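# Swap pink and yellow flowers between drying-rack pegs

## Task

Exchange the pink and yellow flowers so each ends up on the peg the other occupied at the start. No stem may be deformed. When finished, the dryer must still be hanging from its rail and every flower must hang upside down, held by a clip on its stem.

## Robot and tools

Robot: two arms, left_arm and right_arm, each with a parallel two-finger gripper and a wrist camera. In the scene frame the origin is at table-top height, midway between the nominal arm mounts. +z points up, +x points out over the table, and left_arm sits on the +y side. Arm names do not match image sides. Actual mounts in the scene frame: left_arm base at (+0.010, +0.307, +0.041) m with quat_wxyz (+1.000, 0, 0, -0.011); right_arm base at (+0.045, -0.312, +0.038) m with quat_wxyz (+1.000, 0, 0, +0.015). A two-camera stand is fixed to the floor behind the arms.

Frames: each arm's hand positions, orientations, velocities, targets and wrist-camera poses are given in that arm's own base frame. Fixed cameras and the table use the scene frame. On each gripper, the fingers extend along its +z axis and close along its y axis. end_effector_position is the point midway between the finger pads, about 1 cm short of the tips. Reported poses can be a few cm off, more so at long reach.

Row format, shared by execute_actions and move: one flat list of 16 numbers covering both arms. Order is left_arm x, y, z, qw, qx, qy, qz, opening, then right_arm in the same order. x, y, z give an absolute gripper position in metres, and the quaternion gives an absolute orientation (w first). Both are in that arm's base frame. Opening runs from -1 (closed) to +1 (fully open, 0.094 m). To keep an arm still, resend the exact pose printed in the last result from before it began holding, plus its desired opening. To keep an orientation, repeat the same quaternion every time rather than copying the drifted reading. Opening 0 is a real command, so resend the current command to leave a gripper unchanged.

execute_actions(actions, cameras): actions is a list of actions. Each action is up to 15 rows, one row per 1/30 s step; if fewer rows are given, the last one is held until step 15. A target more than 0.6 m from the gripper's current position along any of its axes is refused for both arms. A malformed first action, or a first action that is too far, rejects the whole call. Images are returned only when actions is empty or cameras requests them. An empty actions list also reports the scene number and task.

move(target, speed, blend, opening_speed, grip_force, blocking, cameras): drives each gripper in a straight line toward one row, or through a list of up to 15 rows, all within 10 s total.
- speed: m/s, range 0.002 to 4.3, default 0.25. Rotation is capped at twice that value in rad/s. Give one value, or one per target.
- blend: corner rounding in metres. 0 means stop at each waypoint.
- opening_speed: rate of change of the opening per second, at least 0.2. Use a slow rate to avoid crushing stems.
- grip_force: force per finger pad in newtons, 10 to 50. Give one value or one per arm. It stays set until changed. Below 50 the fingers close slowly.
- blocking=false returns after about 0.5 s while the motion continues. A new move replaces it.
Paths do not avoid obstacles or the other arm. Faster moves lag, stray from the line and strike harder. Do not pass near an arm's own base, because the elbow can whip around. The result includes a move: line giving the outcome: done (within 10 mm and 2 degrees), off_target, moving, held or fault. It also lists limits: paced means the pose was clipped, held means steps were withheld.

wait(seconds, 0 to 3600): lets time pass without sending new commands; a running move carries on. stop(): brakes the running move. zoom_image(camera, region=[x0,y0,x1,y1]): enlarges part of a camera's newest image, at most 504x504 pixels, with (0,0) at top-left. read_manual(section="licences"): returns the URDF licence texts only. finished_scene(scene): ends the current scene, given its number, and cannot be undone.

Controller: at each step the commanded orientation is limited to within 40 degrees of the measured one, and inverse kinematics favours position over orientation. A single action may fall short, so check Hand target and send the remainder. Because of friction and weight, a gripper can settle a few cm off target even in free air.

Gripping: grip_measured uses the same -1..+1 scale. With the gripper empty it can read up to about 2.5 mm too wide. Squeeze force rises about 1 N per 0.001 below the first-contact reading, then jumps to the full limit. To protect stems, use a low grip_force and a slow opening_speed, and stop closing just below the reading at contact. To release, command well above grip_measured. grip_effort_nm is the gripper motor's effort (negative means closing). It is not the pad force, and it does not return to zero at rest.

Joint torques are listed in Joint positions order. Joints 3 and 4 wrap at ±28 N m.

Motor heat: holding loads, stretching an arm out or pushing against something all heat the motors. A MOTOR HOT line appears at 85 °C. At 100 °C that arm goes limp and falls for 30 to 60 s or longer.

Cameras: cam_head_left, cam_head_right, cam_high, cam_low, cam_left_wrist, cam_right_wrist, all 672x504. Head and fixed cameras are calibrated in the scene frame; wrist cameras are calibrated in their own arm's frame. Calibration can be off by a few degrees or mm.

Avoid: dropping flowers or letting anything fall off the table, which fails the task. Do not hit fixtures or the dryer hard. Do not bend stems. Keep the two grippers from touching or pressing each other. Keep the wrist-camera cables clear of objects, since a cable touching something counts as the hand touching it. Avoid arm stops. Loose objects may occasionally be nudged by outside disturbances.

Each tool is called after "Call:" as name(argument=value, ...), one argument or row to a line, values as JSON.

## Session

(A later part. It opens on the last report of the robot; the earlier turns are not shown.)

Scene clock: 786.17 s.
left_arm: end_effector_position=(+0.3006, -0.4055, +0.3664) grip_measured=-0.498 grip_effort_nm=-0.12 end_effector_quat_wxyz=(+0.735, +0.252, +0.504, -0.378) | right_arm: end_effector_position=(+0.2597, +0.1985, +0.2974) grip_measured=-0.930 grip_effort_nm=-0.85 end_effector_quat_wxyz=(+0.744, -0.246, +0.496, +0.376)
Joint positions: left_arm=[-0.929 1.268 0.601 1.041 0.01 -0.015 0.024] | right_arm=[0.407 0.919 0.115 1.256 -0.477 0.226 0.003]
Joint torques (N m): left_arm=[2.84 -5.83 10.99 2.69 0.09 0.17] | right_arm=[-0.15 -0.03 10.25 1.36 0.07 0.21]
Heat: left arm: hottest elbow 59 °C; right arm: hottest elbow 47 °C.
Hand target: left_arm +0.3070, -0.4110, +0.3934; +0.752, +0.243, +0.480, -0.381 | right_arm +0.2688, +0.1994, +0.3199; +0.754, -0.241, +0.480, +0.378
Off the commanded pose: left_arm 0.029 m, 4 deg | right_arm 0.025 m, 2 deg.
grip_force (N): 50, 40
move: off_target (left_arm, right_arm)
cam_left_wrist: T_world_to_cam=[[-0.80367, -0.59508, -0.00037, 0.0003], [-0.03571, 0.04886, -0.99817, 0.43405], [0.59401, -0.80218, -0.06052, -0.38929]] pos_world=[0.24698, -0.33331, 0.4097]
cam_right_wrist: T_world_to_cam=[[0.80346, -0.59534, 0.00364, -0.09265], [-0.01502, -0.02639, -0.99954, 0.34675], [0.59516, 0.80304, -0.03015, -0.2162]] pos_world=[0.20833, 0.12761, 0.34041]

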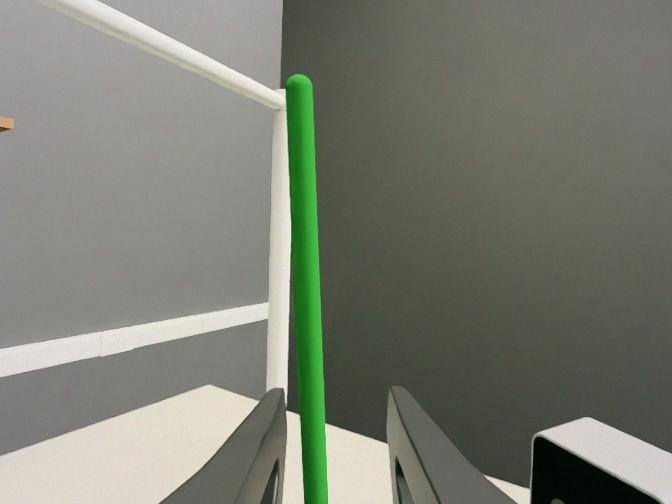

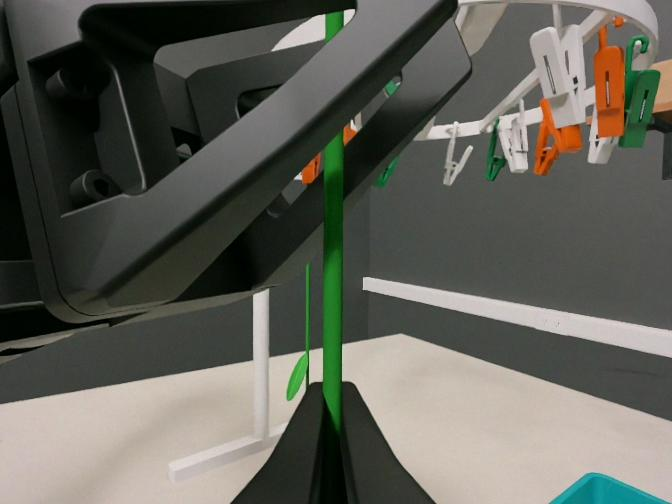

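Call:
move(
  target=[
    [0.314,-0.403,0.394,0.7524,0.2427,0.4793,-0.3810,-0.5,0.27,0.20,0.32,0.7538,-0.241,0.4802,0.3783,-1],
  ],
  speed=0.05,
  cameras=["cam_left_wrist"],
)

Scene clock: 789.33 s.
left_arm: end_effector_position=(+0.3069, -0.4007, +0.3665) grip_measured=-0.498 grip_effort_nm=-0.12 end_effector_quat_wxyz=(+0.736, +0.256, +0.502, -0.376) | right_arm: end_effector_position=(+0.2597, +0.1985, +0.2974) grip_measured=-0.930 grip_effort_nm=-0.85 end_effector_quat_wxyz=(+0.744, -0.246, +0.496, +0.376)
Joint positions: left_arm=[-0.903 1.268 0.601 1.041 0.037 -0.015 0.024] | right_arm=[0.407 0.919 0.115 1.256 -0.477 0.226 0.003]
Joint torques (N m): left_arm=[3.14 -6.53 10.39 2.69 0.08 0.03] | right_arm=[-0.26 -0.21 10.22 1.4 0.06 0.19]
Heat: left arm: hottest elbow 60 °C; right arm: hottest elbow 47 °C.
Hand target: left_arm +0.3130, -0.4019, +0.3934; +0.752, +0.243, +0.479, -0.381 | right_arm +0.2688, +0.1994, +0.3199; +0.754, -0.241, +0.480, +0.378
Off the commanded pose: left_arm 0.028 m, 4 deg | right_arm 0.025 m, 2 deg.
grip_force (N): 50, 40
move: off_target (left_arm, right_arm)
cam_left_wrist: T_world_to_cam=[[-0.80384, -0.59475, -0.01041, 0.01207], [-0.02755, 0.0547, -0.99812, 0.43397], [0.5942, -0.80205, -0.06036, -0.38931]] pos_world=[0.25299, -0.3288, 0.40979]

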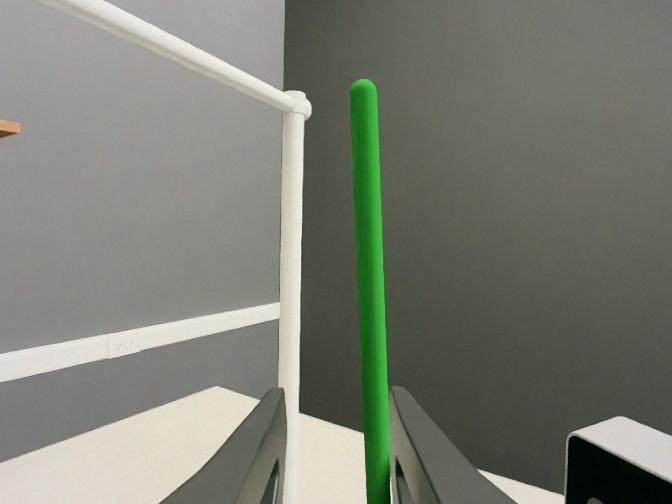

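Call:
move(
  target=[
    [0.3075,-0.411,0.394,0.7524,0.2427,0.4793,-0.3810,-0.5,0.27,0.20,0.32,0.7538,-0.241,0.4802,0.3783,-1],
  ],
  speed=0.05,
  cameras=["cam_left_wrist"],
)

Scene clock: 792.57 s.
left_arm: end_effector_position=(+0.3058, -0.4017, +0.3666) grip_measured=-0.498 grip_effort_nm=-0.12 end_effector_quat_wxyz=(+0.737, +0.251, +0.504, -0.374) | right_arm: end_effector_position=(+0.2597, +0.1985, +0.2974) grip_measured=-0.930 grip_effort_nm=-0.85 end_effector_quat_wxyz=(+0.744, -0.246, +0.496, +0.376)
Joint positions: left_arm=[-0.913 1.268 0.601 1.041 0.017 -0.015 0.024] | right_arm=[0.407 0.919 0.115 1.256 -0.477 0.226 0.003]
Joint torques (N m): left_arm=[1.96 -6.07 10.74 2.71 -0.12 0.16] | right_arm=[-0.21 -0.09 10.25 1.4 0.07 0.19]
Heat: left arm: hottest elbow 61 °C; right arm: hottest elbow 47 °C.
Hand target: left_arm +0.3065, -0.4096, +0.3934; +0.752, +0.243, +0.480, -0.381 | right_arm +0.2688, +0.1994, +0.3199; +0.754, -0.241, +0.480, +0.378
Off the commanded pose: left_arm 0.029 m, 4 deg | right_arm 0.025 m, 2 deg.
grip_force (N): 50, 40
move: off_target (left_arm, right_arm)
cam_left_wrist: T_world_to_cam=[[-0.79855, -0.60192, -0.00301, 0.0034], [-0.03383, 0.04988, -0.99818, 0.43412], [0.60097, -0.797, -0.0602, -0.38948]] pos_world=[0.25147, -0.33002, 0.40989]

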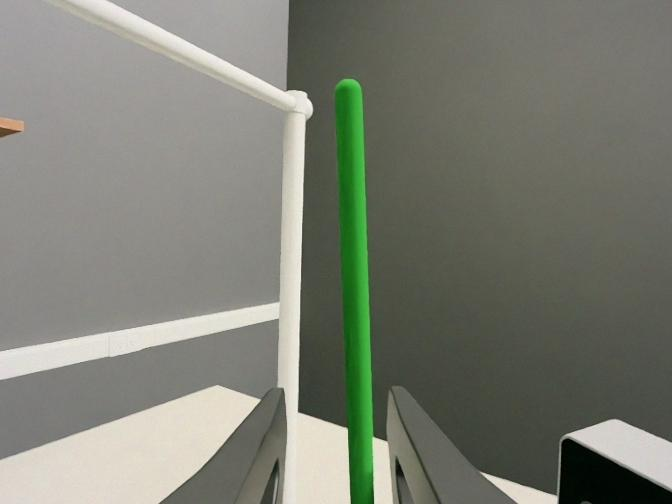

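Call:
move(
  target=[
    [0.305,-0.4135,0.394,0.7524,0.2427,0.4793,-0.3810,-0.5,0.27,0.20,0.32,0.7538,-0.241,0.4802,0.3783,-1],
    [0.305,-0.4135,0.394,0.7524,0.2427,0.4793,-0.3810,-0.8,0.27,0.20,0.32,0.7538,-0.241,0.4802,0.3783,-1],
  ],
  speed=0.05,
  opening_speed=0.5,
  cameras=["cam_left_wrist"],
)

Scene clock: 797.33 s.
left_arm: end_effector_position=(+0.3030, -0.4037, +0.3666) grip_measured=-0.797 grip_effort_nm=-0.12 end_effector_quat_wxyz=(+0.736, +0.250, +0.505, -0.376) | right_arm: end_effector_position=(+0.2597, +0.1985, +0.2974) grip_measured=-0.930 grip_effort_nm=-0.85 end_effector_quat_wxyz=(+0.744, -0.246, +0.496, +0.376)
Joint positions: left_arm=[-0.923 1.268 0.601 1.041 0.008 -0.015 0.01] | right_arm=[0.407 0.919 0.115 1.256 -0.477 0.226 0.003]
Joint torques (N m): left_arm=[1.85 -6.01 10.82 2.7 -0.12 0.2] | right_arm=[-0.21 -0.26 10.21 1.37 0.08 0.2]
Heat: left arm: hottest elbow 62 °C; right arm: hottest elbow 47 °C.
Hand target: left_arm +0.3040, -0.4121, +0.3934; +0.752, +0.243, +0.480, -0.381 | right_arm +0.2688, +0.1994, +0.3199; +0.754, -0.241, +0.480, +0.378
Off the commanded pose: left_arm 0.029 m, 4 deg | right_arm 0.025 m, 2 deg.
grip_force (N): 50, 40
move: off_target (left_arm, right_arm); target 2's new opening was sent with left_arm's hand 0.029 m and 4 deg from that target
cam_left_wrist: T_world_to_cam=[[-0.79936, -0.60086, 0.00034, -0.00056], [-0.03639, 0.04785, -0.99819, 0.4341], [0.59975, -0.79792, -0.06012, -0.38953]] pos_world=[0.24897, -0.33192, 0.4099]

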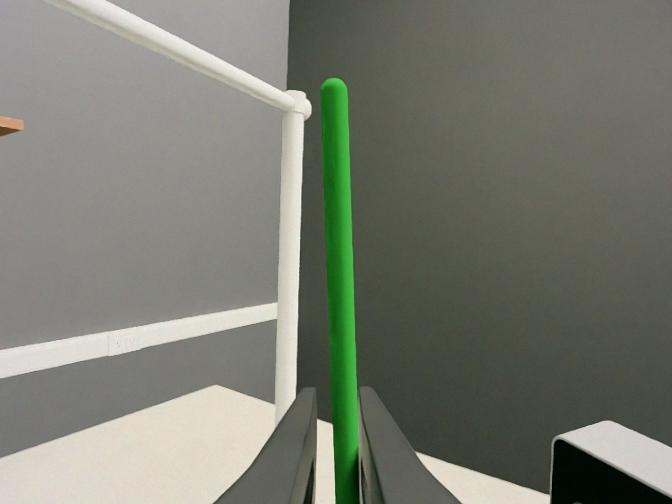

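Call:
move(
  target=[
    [0.305,-0.4135,0.394,0.7524,0.2427,0.4793,-0.3810,-1,0.27,0.20,0.32,0.7538,-0.241,0.4802,0.3783,-1],
    [0.305,-0.4135,0.394,0.7524,0.2427,0.4793,-0.3810,-1,0.27,0.20,0.32,0.7538,-0.241,0.4802,0.3783,-0.2],
    [0.305,-0.4135,0.394,0.7524,0.2427,0.4793,-0.3810,-1,0.22,0.135,0.31,0.7538,-0.241,0.4802,0.3783,-0.2],
    [0.255,-0.21,0.36,0.7524,0.2427,0.4793,-0.3810,-1,0.22,0.12,0.38,0.70,-0.26,0.56,0.34,-0.2],
  ],
  speed=0.12,
  grip_force=[40,50],
  cameras=["cam_left_wrist","cam_right_wrist","cam_head_left"],
)

Scene clock: 806.67 s.
left_arm: end_effector_position=(+0.2544, -0.2131, +0.3563) grip_measured=-0.967 grip_effort_nm=-0.88 end_effector_quat_wxyz=(+0.750, +0.246, +0.481, -0.383) | right_arm: end_effector_position=(+0.2238, +0.1211, +0.3447) grip_measured=-0.202 grip_effort_nm=0.08 end_effector_quat_wxyz=(+0.683, -0.245, +0.585, +0.361)
Joint positions: left_arm=[-0.482 0.711 0.223 0.962 0.418 -0.205 0.002] | right_arm=[-0.09 0.201 0.237 0.304 -0.946 0.368 0.038]
Joint torques (N m): left_arm=[3.25 -1.26 8.16 1.37 -0.02 -0.01] | right_arm=[0.03 5.07 13.85 1.22 0.14 -0.17]
Heat: left arm: hottest elbow 63 °C; right arm: hottest elbow 48 °C.
Hand target: left_arm +0.2550, -0.2101, +0.3598; +0.752, +0.243, +0.479, -0.381 | right_arm +0.2182, +0.1199, +0.3788; +0.705, -0.262, +0.564, +0.342
Off the commanded pose: left_arm 0.005 m, 0 deg | right_arm 0.036 m, 4 deg.
grip_force (N): 40, 50
move: off_target (right_arm); target 2's new opening was sent with right_arm's hand 0.025 m and 2 deg from that target
cam_left_wrist: T_world_to_cam=[[-0.80362, -0.59504, -0.01084, 0.08144], [0.00647, 0.00948, -0.99993, 0.39449], [0.5951, -0.80364, -0.00377, -0.2289]] pos_world=[0.19911, -0.13924, 0.39448]
cam_right_wrist: T_world_to_cam=[[0.78383, -0.61615, -0.07731, -0.07529], [-0.20091, -0.13381, -0.97043, 0.43601], [0.58758, 0.77618, -0.22867, -0.05778]] pos_world=[0.18056, 0.0568, 0.40408]
Images, in order (width x height): cam_head_left 672x504, cam_left_wrist 672x504, cam_right_wrist 672x504.

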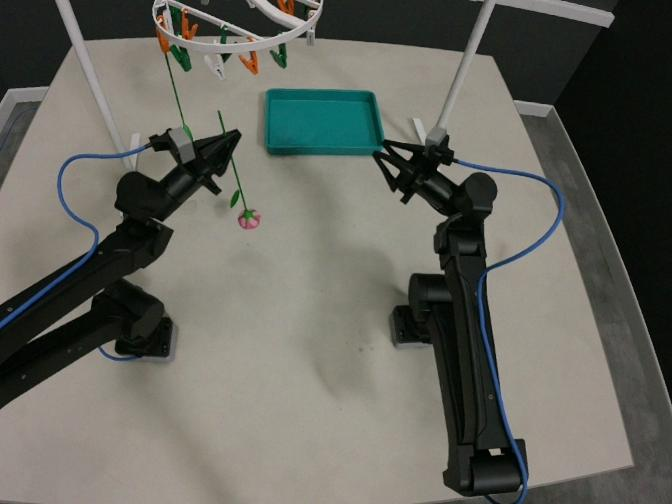

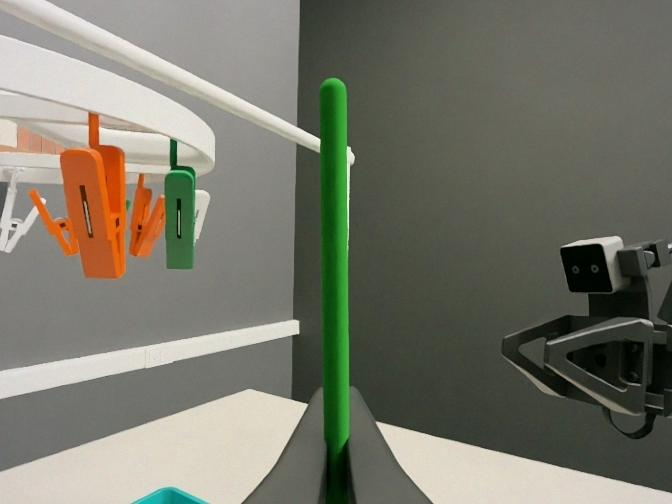

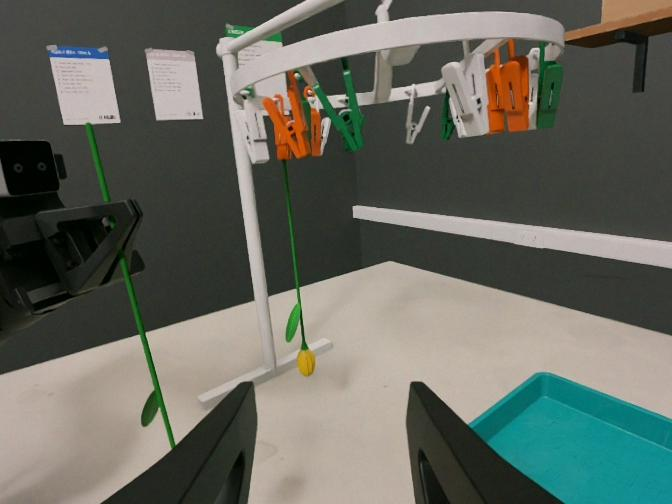

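Call:
move(
  target=[
    [0.245,-0.17,0.33,0.72,0.23,0.52,-0.39,-1,0.26,0.235,0.47,0.6655,-0.2908,0.6098,0.3174,-0.2],
  ],
  speed=0.15,
  cameras=["cam_left_wrist","cam_right_wrist","cam_head_left"],
)

Scene clock: 815.87 s.
left_arm: end_effector_position=(+0.2447, -0.1726, +0.3266) grip_measured=-0.967 grip_effort_nm=-0.88 end_effector_quat_wxyz=(+0.720, +0.233, +0.523, -0.393) | right_arm: end_effector_position=(+0.2629, +0.2326, +0.4316) grip_measured=-0.202 grip_effort_nm=0.08 end_effector_quat_wxyz=(+0.646, -0.285, +0.632, +0.318)
Joint positions: left_arm=[-0.282 0.54 0.144 0.825 0.593 -0.33 0.002] | right_arm=[0.577 0.523 0.638 -0.075 -0.303 0.044 0.038]
Joint torques (N m): left_arm=[3.31 0.09 8.51 1.37 -0.04 -0.02] | right_arm=[1.44 2.2 14.38 1.72 0.05 -0.11]
Heat: left arm: hottest elbow 60 °C; right arm: hottest elbow 50 °C.
Hand target: left_arm +0.2450, -0.1700, +0.3300; +0.722, +0.231, +0.521, -0.391 | right_arm +0.2584, +0.2334, +0.4688; +0.666, -0.290, +0.610, +0.318
Off the commanded pose: left_arm 0.004 m, 0 deg | right_arm 0.039 m, 3 deg.
grip_force (N): 40, 50
move: off_target (right_arm)
cam_left_wrist: T_world_to_cam=[[-0.80437, -0.59063, 0.06434, 0.0738], [-0.1003, 0.02825, -0.99456, 0.39207], [0.5856, -0.80644, -0.08196, -0.16334]] pos_world=[0.19434, -0.09921, 0.3718]
cam_right_wrist: T_world_to_cam=[[0.77502, -0.6315, -0.02362, -0.04775], [-0.25748, -0.28142, -0.9244, 0.57251], [0.57711, 0.7225, -0.3807, -0.06662]] pos_world=[0.22286, 0.1791, 0.50273]
Images, in order (width x height): cam_head_left 672x504, cam_left_wrist 672x504, cam_right_wrist 672x504.

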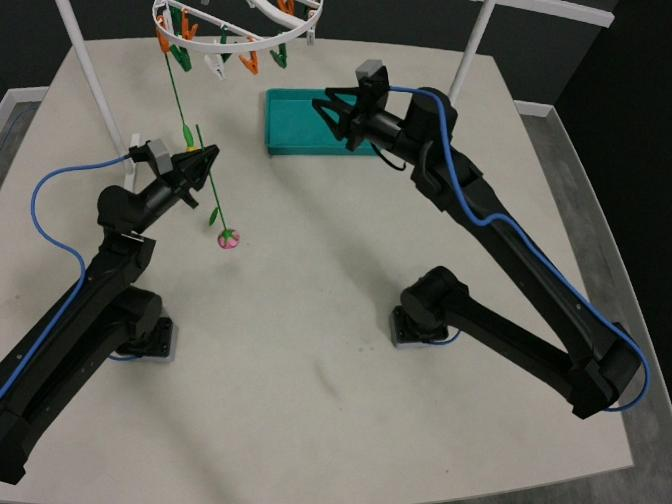

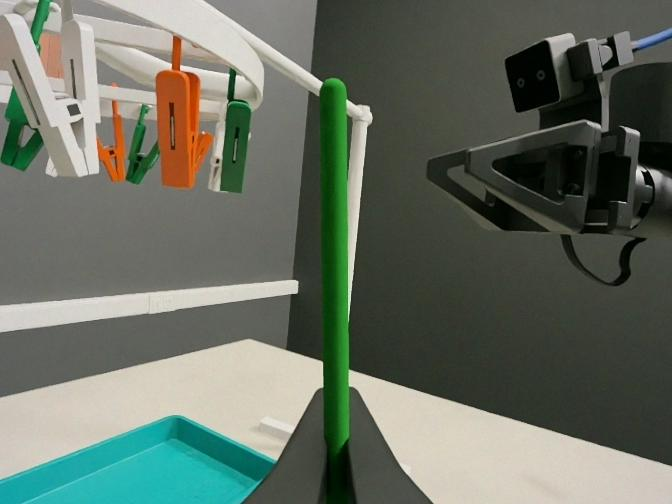

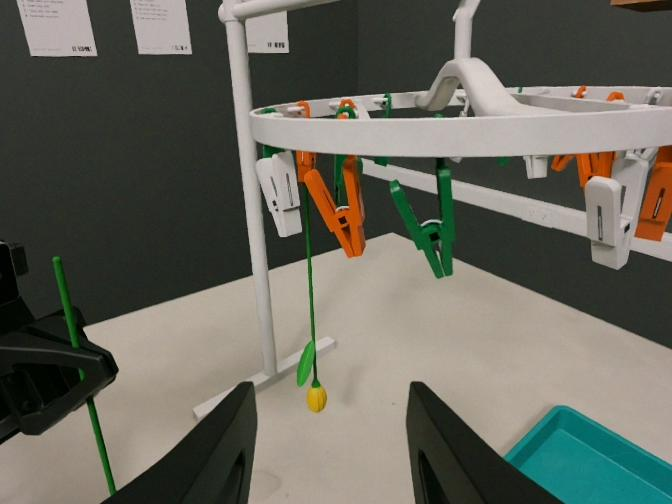

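Call:
execute_actions(
  actions=[],
  cameras=["cam_right_wrist","cam_head_left","cam_head_right","cam_left_wrist"],
)

Scene clock: 836.70 s.
left_arm: end_effector_position=(+0.2447, -0.1726, +0.3266) grip_measured=-0.967 grip_effort_nm=-0.88 end_effector_quat_wxyz=(+0.720, +0.233, +0.523, -0.393) | right_arm: end_effector_position=(+0.2629, +0.2326, +0.4316) grip_measured=-0.202 grip_effort_nm=0.07 end_effector_quat_wxyz=(+0.647, -0.285, +0.632, +0.317)
Joint positions: left_arm=[-0.282 0.54 0.144 0.825 0.593 -0.331 0.002] | right_arm=[0.577 0.523 0.638 -0.075 -0.303 0.044 0.038]
Joint velocities: within noise
Joint torques (N m): left_arm=[3.25 0.09 8.5 1.36 -0.04 0.01] | right_arm=[1.32 2.14 14.38 1.65 0.06 -0.12]
Heat: left arm: hottest elbow 56 °C; right arm: hottest elbow 56 °C.
Hand target: left_arm +0.2450, -0.1700, +0.3300; +0.722, +0.231, +0.521, -0.391 | right_arm +0.2584, +0.2334, +0.4689; +0.666, -0.290, +0.610, +0.318
Tool commands: left_gripper/opening=-1.0 right_gripper/opening=-0.2
Off the commanded pose: left_arm 0.004 m, 0 deg | right_arm 0.039 m, 3 deg.
grip_force (N): 40, 50
camera_calibration:
cam_left_wrist: T_world_to_cam=[[-0.80442, -0.59053, 0.06464, 0.07371], [-0.10053, 0.02809, -0.99454, 0.39209], [0.58549, -0.80653, -0.08196, -0.16333]] pos_world=[0.19434, -0.09921, 0.3718]
cam_right_wrist: T_world_to_cam=[[0.77503, -0.6315, -0.02323, -0.04794], [-0.2572, -0.28165, -0.9244, 0.57249], [0.57721, 0.72242, -0.38071, -0.06662]] pos_world=[0.22286, 0.1791, 0.50273]
Images, in order (width x height): cam_head_left 672x504, cam_head_right 672x504, cam_left_wrist 672x504, cam_right_wrist 672x504.

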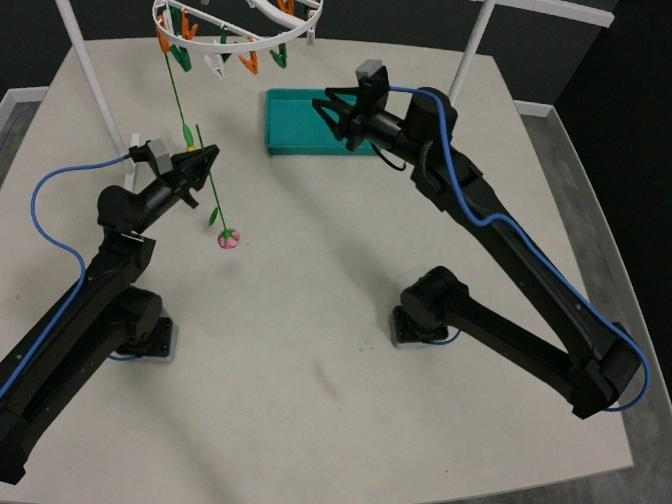

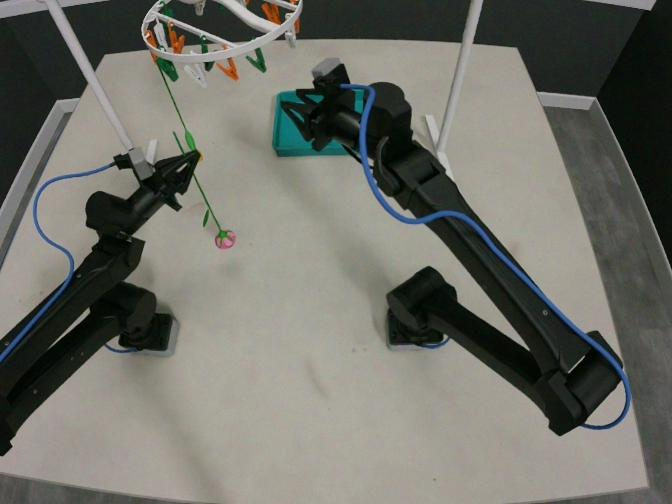

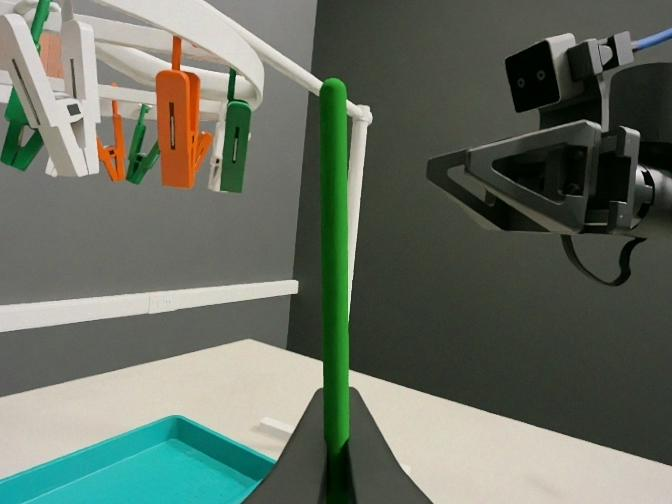

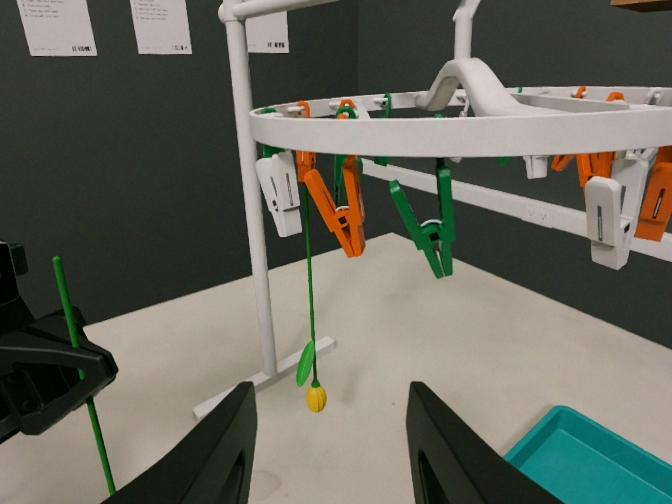

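Call:
move(
  target=[0.245,-0.17,0.33,0.72,0.23,0.52,-0.39,-1, 0.319,0.302,0.482,0.6655,-0.2908,0.6098,0.3174,-0.2],
  speed=0.12,
  cameras=["cam_right_wrist","cam_left_wrist"],
)

Scene clock: 840.87 s.
left_arm: end_effector_position=(+0.2447, -0.1726, +0.3266) grip_measured=-0.967 grip_effort_nm=-0.88 end_effector_quat_wxyz=(+0.720, +0.233, +0.523, -0.393) | right_arm: end_effector_position=(+0.3181, +0.2956, +0.4395) grip_measured=-0.202 grip_effort_nm=0.07 end_effector_quat_wxyz=(+0.640, -0.289, +0.639, +0.314)
Joint positions: left_arm=[-0.282 0.54 0.144 0.825 0.593 -0.331 0.002] | right_arm=[0.664 0.8 0.764 0.053 -0.217 0.036 0.038]
Joint torques (N m): left_arm=[3.31 0.03 8.5 1.35 -0.04 0.01] | right_arm=[1.49 -1.73 14.35 2.71 0.04 -0.12]
Heat: left arm: hottest elbow 56 °C; right arm: hottest elbow 57 °C.
Hand target: left_arm +0.2450, -0.1700, +0.3300; +0.722, +0.231, +0.521, -0.391 | right_arm +0.3169, +0.2998, +0.4808; +0.665, -0.290, +0.610, +0.317
Off the commanded pose: left_arm 0.004 m, 0 deg | right_arm 0.043 m, 4 deg.
grip_force (N): 40, 50
move: off_target (right_arm)
cam_left_wrist: T_world_to_cam=[[-0.80442, -0.59053, 0.06464, 0.07371], [-0.10053, 0.02809, -0.99454, 0.39209], [0.58549, -0.80653, -0.08196, -0.16333]] pos_world=[0.19434, -0.09921, 0.3718]
cam_right_wrist: T_world_to_cam=[[0.77453, -0.63211, -0.02321, -0.05038], [-0.26978, -0.29693, -0.916, 0.61651], [0.57212, 0.71573, -0.40051, -0.12866]] pos_world=[0.27896, 0.2433, 0.51202]
Images, in order (width x height): cam_left_wrist 672x504, cam_right_wrist 672x504.

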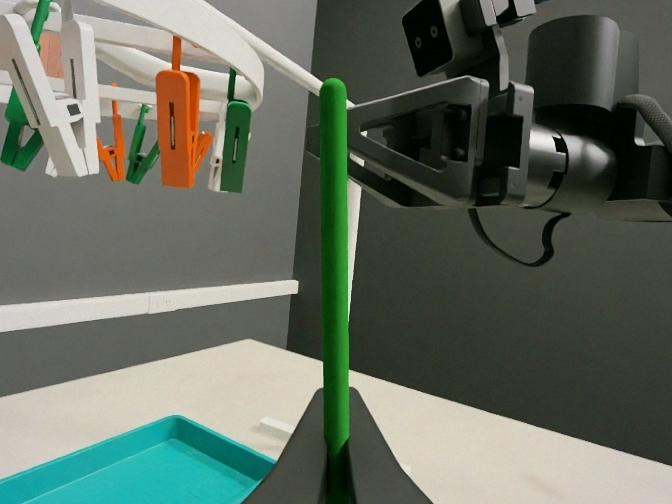

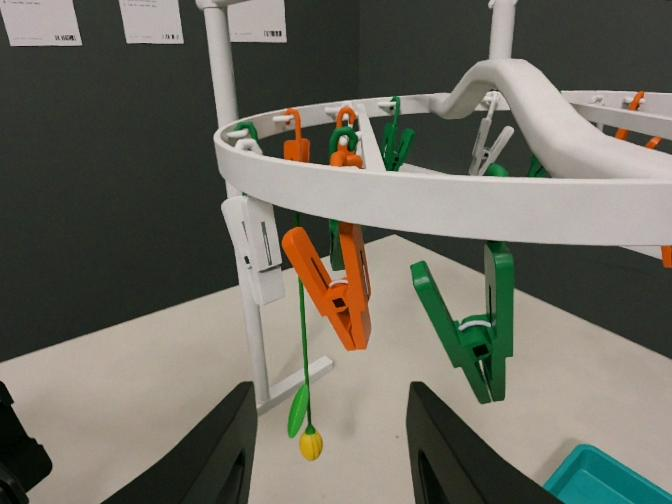

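Call:
move(
  target=[
    [0.245,-0.17,0.33,0.72,0.23,0.52,-0.39,-1, 0.325,0.314,0.5,0.6655,-0.2908,0.6098,0.3174,-0.35],
  ],
  speed=0.1,
  cameras=["cam_right_wrist","cam_left_wrist"],
)

Scene clock: 848.00 s.
left_arm: end_effector_position=(+0.2447, -0.1726, +0.3266) grip_measured=-0.967 grip_effort_nm=-0.88 end_effector_quat_wxyz=(+0.720, +0.233, +0.523, -0.393) | right_arm: end_effector_position=(+0.3250, +0.3083, +0.4644) grip_measured=-0.349 grip_effort_nm=-0.08 end_effector_quat_wxyz=(+0.649, -0.287, +0.630, +0.316)
Joint positions: left_arm=[-0.282 0.54 0.144 0.825 0.593 -0.331 0.002] | right_arm=[0.684 0.842 0.832 0.052 -0.196 0.033 0.031]
Joint torques (N m): left_arm=[3.31 0.09 8.51 1.36 -0.04 0.01] | right_arm=[1.38 -2.55 14.28 1.8 0.05 -0.12]
Heat: left arm: hottest elbow 55 °C; right arm: hottest elbow 59 °C.
Hand target: left_arm +0.2450, -0.1700, +0.3300; +0.722, +0.231, +0.521, -0.391 | right_arm +0.3234, +0.3124, +0.4990; +0.666, -0.291, +0.610, +0.318
Off the commanded pose: left_arm 0.004 m, 0 deg | right_arm 0.036 m, 3 deg.
grip_force (N): 40, 50
move: off_target (right_arm)
cam_left_wrist: T_world_to_cam=[[-0.80442, -0.59053, 0.06464, 0.07371], [-0.10053, 0.02809, -0.99454, 0.39209], [0.58549, -0.80653, -0.08196, -0.16333]] pos_world=[0.19434, -0.09921, 0.3718]
cam_right_wrist: T_world_to_cam=[[0.77517, -0.63154, -0.01621, -0.05078], [-0.25028, -0.28344, -0.92575, 0.63907], [0.58006, 0.72168, -0.37778, -0.14679]] pos_world=[0.28446, 0.255, 0.53534]
Images, in order (width x height): cam_left_wrist 672x504, cam_right_wrist 672x504.

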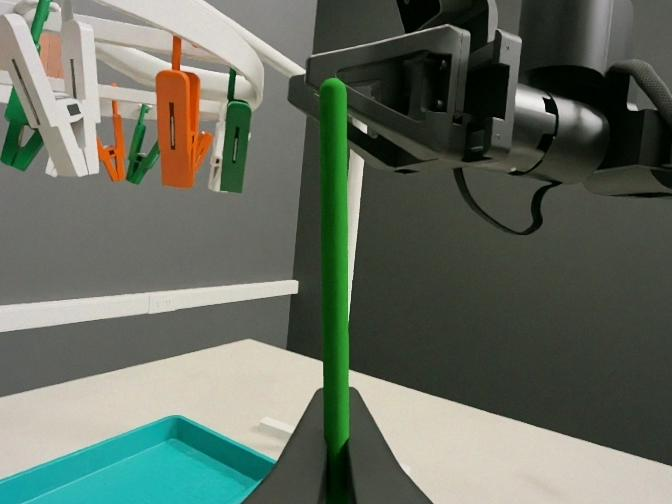

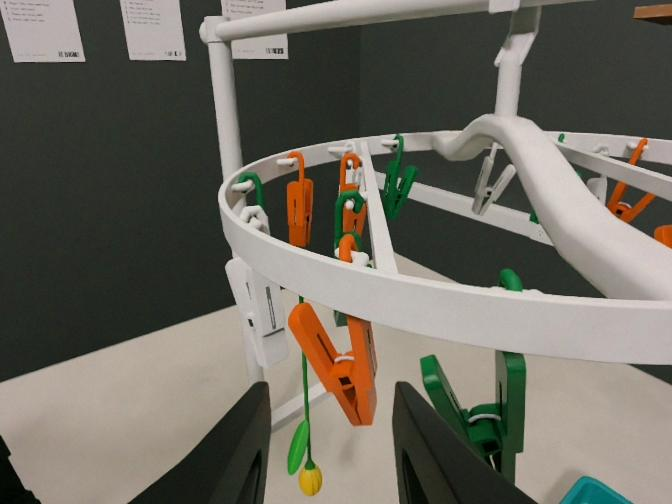

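Call:
move(
  target=[
    [0.245,-0.17,0.33,0.72,0.23,0.52,-0.39,-1, 0.348,0.343,0.502,0.6655,-0.2908,0.6098,0.3174,-0.35],
  ],
  speed=0.08,
  cameras=["cam_right_wrist","cam_left_wrist"],
)

Scene clock: 852.23 s.
left_arm: end_effector_position=(+0.2447, -0.1726, +0.3266) grip_measured=-0.967 grip_effort_nm=-0.88 end_effector_quat_wxyz=(+0.720, +0.233, +0.523, -0.393) | right_arm: end_effector_position=(+0.3470, +0.3357, +0.4593) grip_measured=-0.349 grip_effort_nm=-0.08 end_effector_quat_wxyz=(+0.640, -0.290, +0.639, +0.313)
Joint positions: left_arm=[-0.282 0.54 0.144 0.825 0.593 -0.331 0.002] | right_arm=[0.708 0.945 0.889 0.07 -0.172 0.032 0.031]
Joint torques (N m): left_arm=[3.25 0.15 8.51 1.36 -0.04 0.01] | right_arm=[1.26 -4.42 14.32 2.78 0.05 -0.12]
Heat: left arm: hottest elbow 55 °C; right arm: hottest elbow 59 °C.
Hand target: left_arm +0.2450, -0.1700, +0.3300; +0.722, +0.231, +0.521, -0.391 | right_arm +0.3458, +0.3406, +0.5007; +0.665, -0.290, +0.610, +0.317
Off the commanded pose: left_arm 0.004 m, 0 deg | right_arm 0.043 m, 5 deg.
grip_force (N): 40, 50
move: off_target (right_arm)
cam_left_wrist: T_world_to_cam=[[-0.80442, -0.59053, 0.06464, 0.07371], [-0.10053, 0.02809, -0.99454, 0.39209], [0.58549, -0.80653, -0.08196, -0.16333]] pos_world=[0.19434, -0.09921, 0.3718]
cam_right_wrist: T_world_to_cam=[[0.77455, -0.63219, -0.02008, -0.04848], [-0.26879, -0.30025, -0.91521, 0.65472], [0.57255, 0.71428, -0.40248, -0.16475]] pos_world=[0.30786, 0.2836, 0.53192]
Images, in order (width x height): cam_left_wrist 672x504, cam_right_wrist 672x504.

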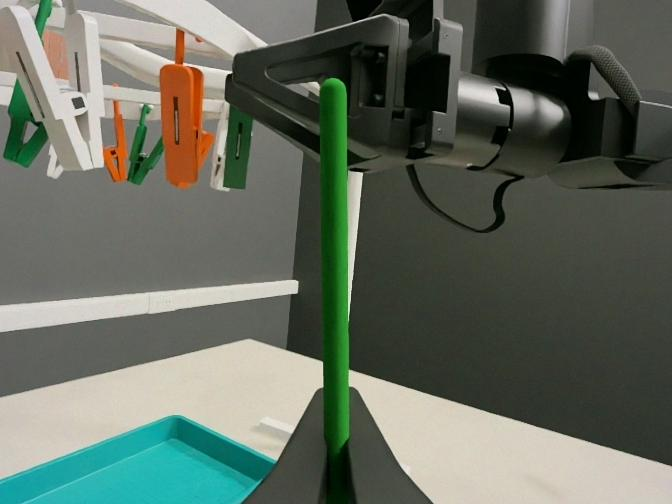

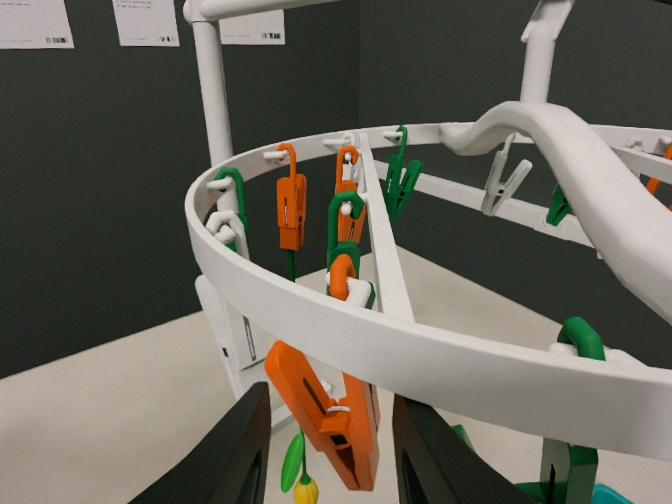

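Call:
move(
  target=[
    [0.245,-0.17,0.33,0.72,0.23,0.52,-0.39,-1, 0.3445,0.3455,0.502,0.6655,-0.2908,0.6098,0.3174,-0.15],
    [0.245,-0.17,0.33,0.72,0.23,0.52,-0.39,-1, 0.354,0.358,0.503,0.6655,-0.2908,0.6098,0.3174,-0.15],
  ],
  speed=0.08,
  cameras=["cam_right_wrist","cam_left_wrist"],
)

Scene clock: 856.67 s.
left_arm: end_effector_position=(+0.2447, -0.1726, +0.3266) grip_measured=-0.967 grip_effort_nm=-0.88 end_effector_quat_wxyz=(+0.720, +0.233, +0.523, -0.393) | right_arm: end_effector_position=(+0.3528, +0.3503, +0.4578) grip_measured=-0.151 grip_effort_nm=0.08 end_effector_quat_wxyz=(+0.638, -0.291, +0.641, +0.312)
Joint positions: left_arm=[-0.282 0.54 0.144 0.825 0.593 -0.331 0.002] | right_arm=[0.73 0.986 0.912 0.083 -0.15 0.03 0.04]
Joint torques (N m): left_arm=[3.25 0.03 8.51 1.36 -0.04 0.01] | right_arm=[1.26 -5.01 14.69 2.78 0.06 -0.12]
Heat: left arm: hottest elbow 54 °C; right arm: hottest elbow 58 °C.
Hand target: left_arm +0.2450, -0.1700, +0.3300; +0.722, +0.231, +0.521, -0.391 | right_arm +0.3515, +0.3554, +0.5018; +0.666, -0.290, +0.610, +0.317
Off the commanded pose: left_arm 0.004 m, 0 deg | right_arm 0.046 m, 5 deg.
grip_force (N): 40, 50
move: off_target (right_arm)
cam_left_wrist: T_world_to_cam=[[-0.80442, -0.59053, 0.06464, 0.07371], [-0.10053, 0.02809, -0.99454, 0.39209], [0.58549, -0.80653, -0.08196, -0.16333]] pos_world=[0.19434, -0.09921, 0.3718]
cam_right_wrist: T_world_to_cam=[[0.77473, -0.632, -0.01925, -0.04415], [-0.27087, -0.30422, -0.91328, 0.66052], [0.57134, 0.71276, -0.40688, -0.17615]] pos_world=[0.31376, 0.2986, 0.53072]
Images, in order (width x height): cam_left_wrist 672x504, cam_right_wrist 672x504.

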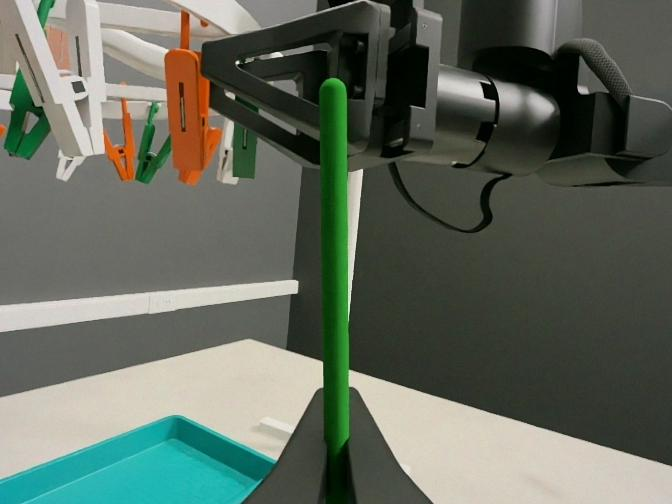

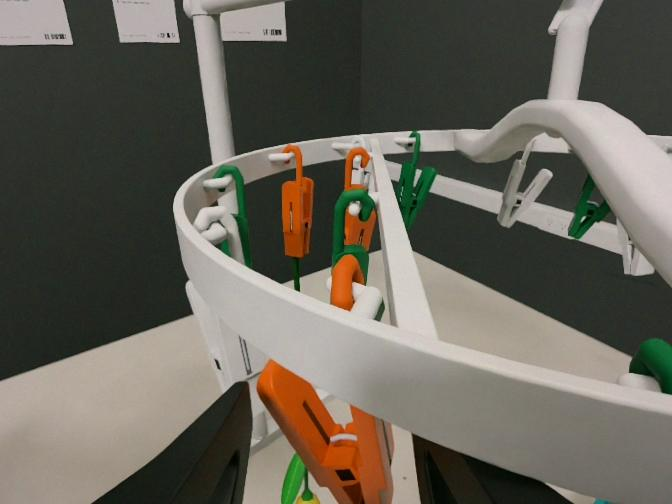

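Call:
move(
  target=[
    [0.245,-0.17,0.33,0.72,0.23,0.52,-0.39,-1, 0.355,0.361,0.512,0.6655,-0.2908,0.6098,0.3174,-0.15],
    [0.245,-0.17,0.33,0.72,0.23,0.52,-0.39,-1, 0.355,0.361,0.512,0.6655,-0.2908,0.6098,0.3174,-0.9],
  ],
  speed=0.08,
  opening_speed=0.5,
  cameras=["cam_right_wrist","cam_left_wrist","cam_head_left","cam_head_right"],
)

Scene clock: 863.97 s.
left_arm: end_effector_position=(+0.2447, -0.1726, +0.3266) grip_measured=-0.967 grip_effort_nm=-0.88 end_effector_quat_wxyz=(+0.720, +0.233, +0.523, -0.393) | right_arm: end_effector_position=(+0.3539, +0.3543, +0.4735) grip_measured=-0.889 grip_effort_nm=-0.52 end_effector_quat_wxyz=(+0.646, -0.290, +0.633, +0.314)
Joint positions: left_arm=[-0.282 0.54 0.144 0.825 0.593 -0.331 0.002] | right_arm=[0.737 0.995 0.944 0.083 -0.146 0.028 0.005]
Joint velocities: left_arm=[within noise] | right_arm=[-0.005 -0.005 0.007 -0.002 0.051 0.022 -0.006]
Joint torques (N m): left_arm=[3.25 0.03 8.5 1.36 -0.04 0] | right_arm=[1.14 -5.3 14.54 1.96 0.06 -0.1]
Heat: left arm: hottest elbow 54 °C; right arm: hottest elbow 59 °C.
Hand target: left_arm +0.2450, -0.1700, +0.3300; +0.722, +0.231, +0.521, -0.391 | right_arm +0.3532, +0.3590, +0.5111; +0.666, -0.290, +0.610, +0.317
Off the commanded pose: left_arm 0.004 m, 0 deg | right_arm 0.039 m, 3 deg.
grip_force (N): 40, 50
move: off_target (right_arm); target 2's new opening was sent with right_arm's hand 0.039 m and 4 deg from that target
cam_left_wrist: T_world_to_cam=[[-0.80442, -0.59053, 0.06464, 0.07371], [-0.10053, 0.02809, -0.99454, 0.39209], [0.58549, -0.80653, -0.08196, -0.16333]] pos_world=[0.19434, -0.09921, 0.3718]
cam_right_wrist: T_world_to_cam=[[0.77599, -0.63058, -0.01435, -0.04546], [-0.25388, -0.29143, -0.92229, 0.67009], [0.5774, 0.71933, -0.38624, -0.18751]] pos_world=[0.31366, 0.3015, 0.54494]
Images, in order (width x height): cam_head_left 672x504, cam_head_right 672x504, cam_left_wrist 672x504, cam_right_wrist 672x504.

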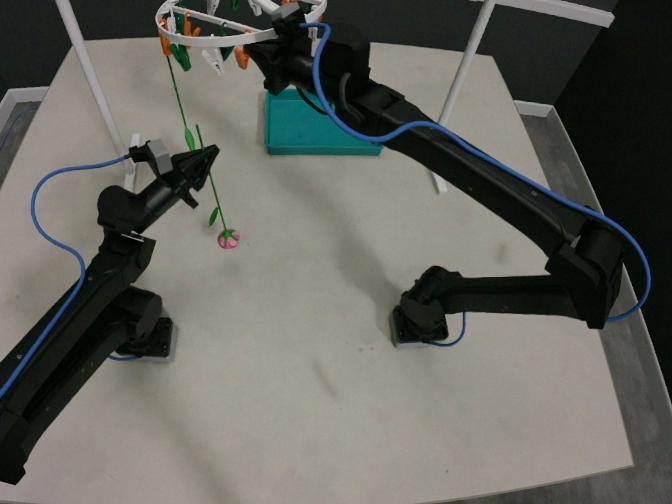

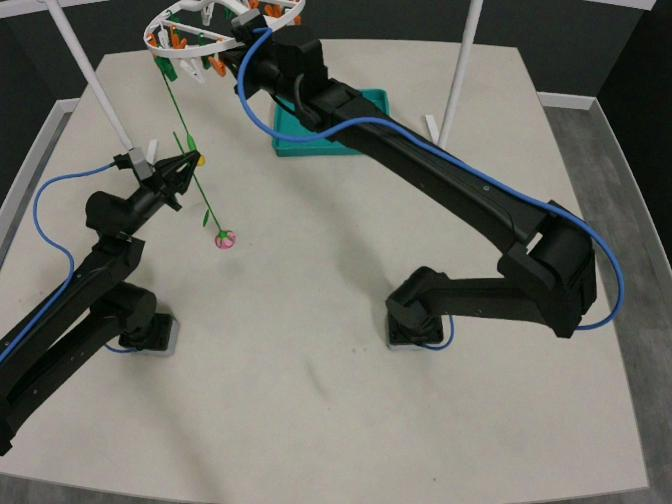

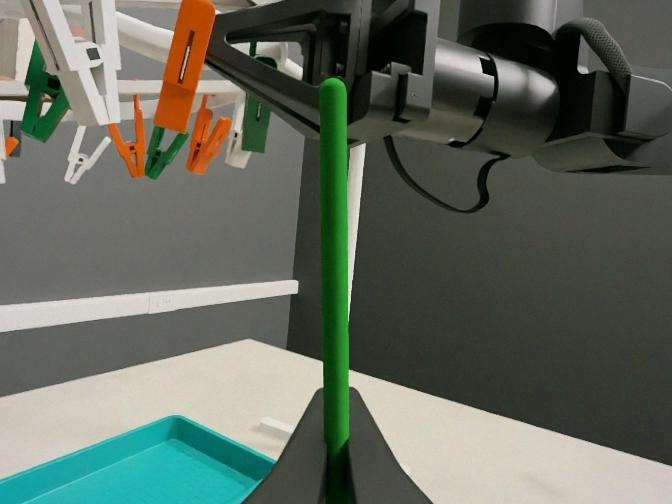

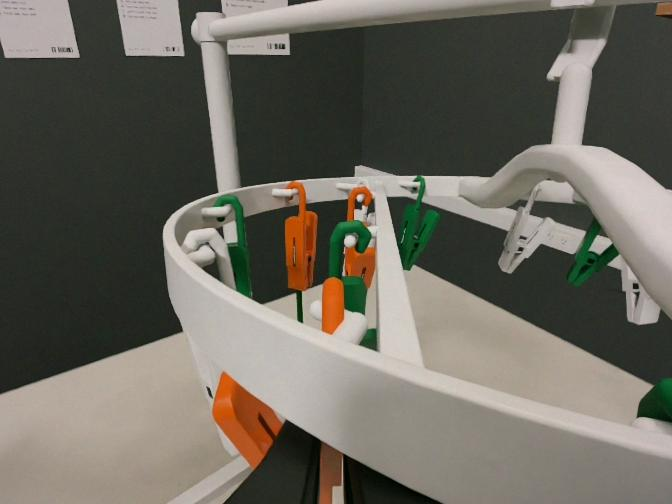

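Call:
move(
  target=[
    [0.245,-0.17,0.33,0.72,0.23,0.52,-0.39,-1, 0.355,0.361,0.512,0.6655,-0.2908,0.6098,0.3174,0.1],
    [0.245,-0.17,0.33,0.72,0.23,0.52,-0.39,-1, 0.34,0.346,0.505,0.6655,-0.2908,0.6098,0.3174,0.1],
  ],
  speed=0.08,
  opening_speed=0.5,
  cameras=["cam_right_wrist","cam_left_wrist"],
)

Scene clock: 869.83 s.
left_arm: end_effector_position=(+0.2447, -0.1726, +0.3266) grip_measured=-0.967 grip_effort_nm=-0.88 end_effector_quat_wxyz=(+0.720, +0.233, +0.523, -0.393) | right_arm: end_effector_position=(+0.3428, +0.3444, +0.4928) grip_measured=+0.099 grip_effort_nm=0.07 end_effector_quat_wxyz=(+0.659, -0.285, +0.619, +0.318)
Joint positions: left_arm=[-0.282 0.54 0.144 0.825 0.593 -0.331 0.002] | right_arm=[0.737 0.952 0.944 0.08 -0.145 0.028 0.052]
Joint torques (N m): left_arm=[3.25 0.03 8.51 1.36 -0.04 0.01] | right_arm=[0.97 -5.48 11.08 1.78 -0.07 -0.11]
Heat: left arm: hottest elbow 54 °C; right arm: hottest elbow 59 °C.
Hand target: left_arm +0.2450, -0.1700, +0.3300; +0.722, +0.231, +0.521, -0.391 | right_arm +0.3398, +0.3459, +0.5050; +0.666, -0.291, +0.610, +0.318
Off the commanded pose: left_arm 0.004 m, 0 deg | right_arm 0.013 m, 1 deg.
grip_force (N): 40, 50
move: off_target (right_arm)
cam_left_wrist: T_world_to_cam=[[-0.80442, -0.59053, 0.06464, 0.07371], [-0.10053, 0.02809, -0.99454, 0.39209], [0.58549, -0.80653, -0.08196, -0.16333]] pos_world=[0.19434, -0.09921, 0.3718]
cam_right_wrist: T_world_to_cam=[[0.77608, -0.63058, -0.00837, -0.0458], [-0.22665, -0.26651, -0.9368, 0.67139], [0.5885, 0.72893, -0.34976, -0.19157]] pos_world=[0.30046, 0.2897, 0.56158]
Images, in order (width x height): cam_left_wrist 672x504, cam_right_wrist 672x504.

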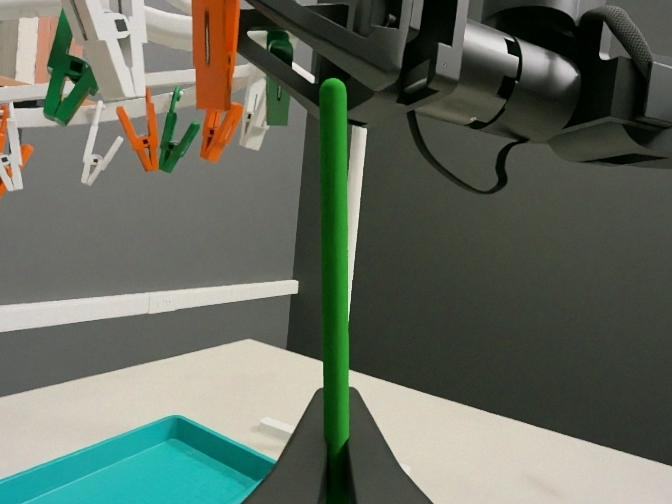

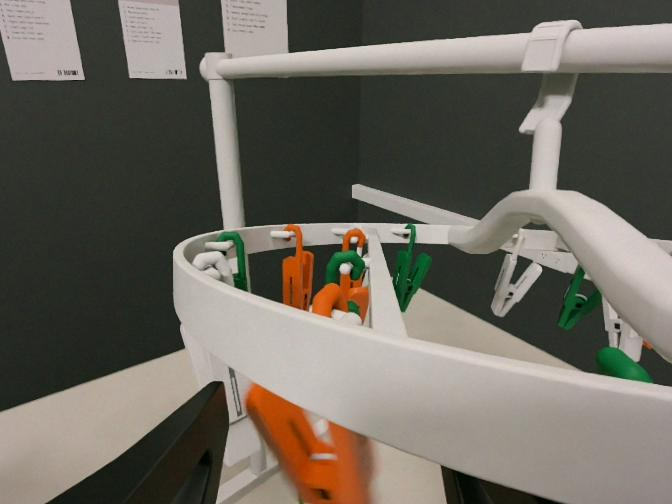

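Call:
move(
  target=[0.245,-0.17,0.33,0.72,0.23,0.52,-0.39,-1, 0.34,0.346,0.468,0.6655,-0.2908,0.6098,0.3174,0.0],
  speed=0.08,
  cameras=["cam_right_wrist","cam_left_wrist"],
)

Scene clock: 872.80 s.
left_arm: end_effector_position=(+0.2447, -0.1726, +0.3266) grip_measured=-0.967 grip_effort_nm=-0.88 end_effector_quat_wxyz=(+0.720, +0.233, +0.523, -0.393) | right_arm: end_effector_position=(+0.3419, +0.3436, +0.4710) grip_measured=+0.001 grip_effort_nm=-0.08 end_effector_quat_wxyz=(+0.663, -0.284, +0.615, +0.319)
Joint positions: left_arm=[-0.282 0.54 0.144 0.825 0.593 -0.331 0.002] | right_arm=[0.737 0.952 0.88 0.155 -0.145 0.028 0.047]
Joint torques (N m): left_arm=[3.31 0.09 8.5 1.36 -0.03 0] | right_arm=[1.03 -5.07 8.83 2.73 -0.07 -0.11]
Heat: left arm: hottest elbow 54 °C; right arm: hottest elbow 59 °C.
Hand target: left_arm +0.2450, -0.1700, +0.3300; +0.722, +0.231, +0.521, -0.391 | right_arm +0.3399, +0.3460, +0.4681; +0.665, -0.291, +0.610, +0.318
Off the commanded pose: left_arm 0.004 m, 0 deg | right_arm 0.004 m, 1 deg.
grip_force (N): 40, 50
move: done
cam_left_wrist: T_world_to_cam=[[-0.80442, -0.59053, 0.06464, 0.07371], [-0.10053, 0.02809, -0.99454, 0.39209], [0.58549, -0.80653, -0.08196, -0.16333]] pos_world=[0.19434, -0.09921, 0.3718]
cam_right_wrist: T_world_to_cam=[[0.77613, -0.63054, -0.0067, -0.04665], [-0.21897, -0.25953, -0.94058, 0.64739], [0.59133, 0.73148, -0.3395, -0.20478]] pos_world=[0.29906, 0.2884, 0.53909]
Images, in order (width x height): cam_left_wrist 672x504, cam_right_wrist 672x504.

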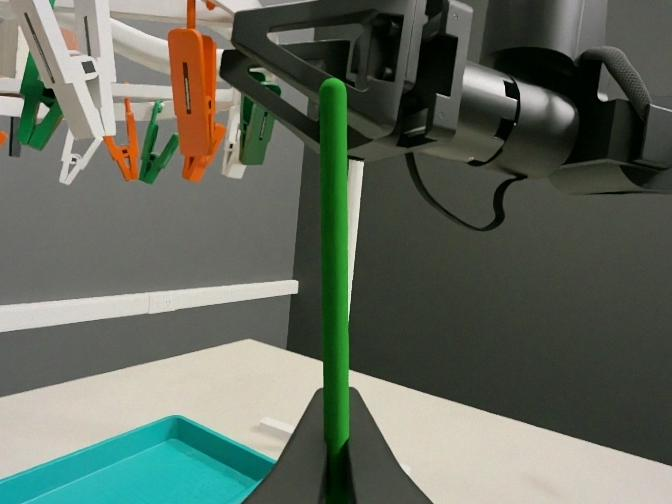

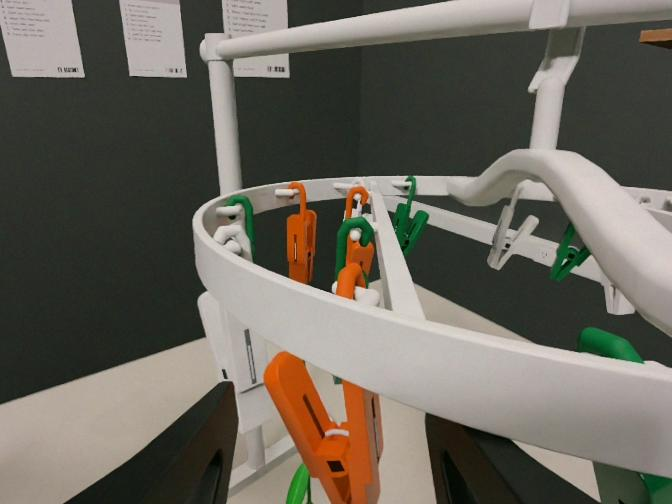

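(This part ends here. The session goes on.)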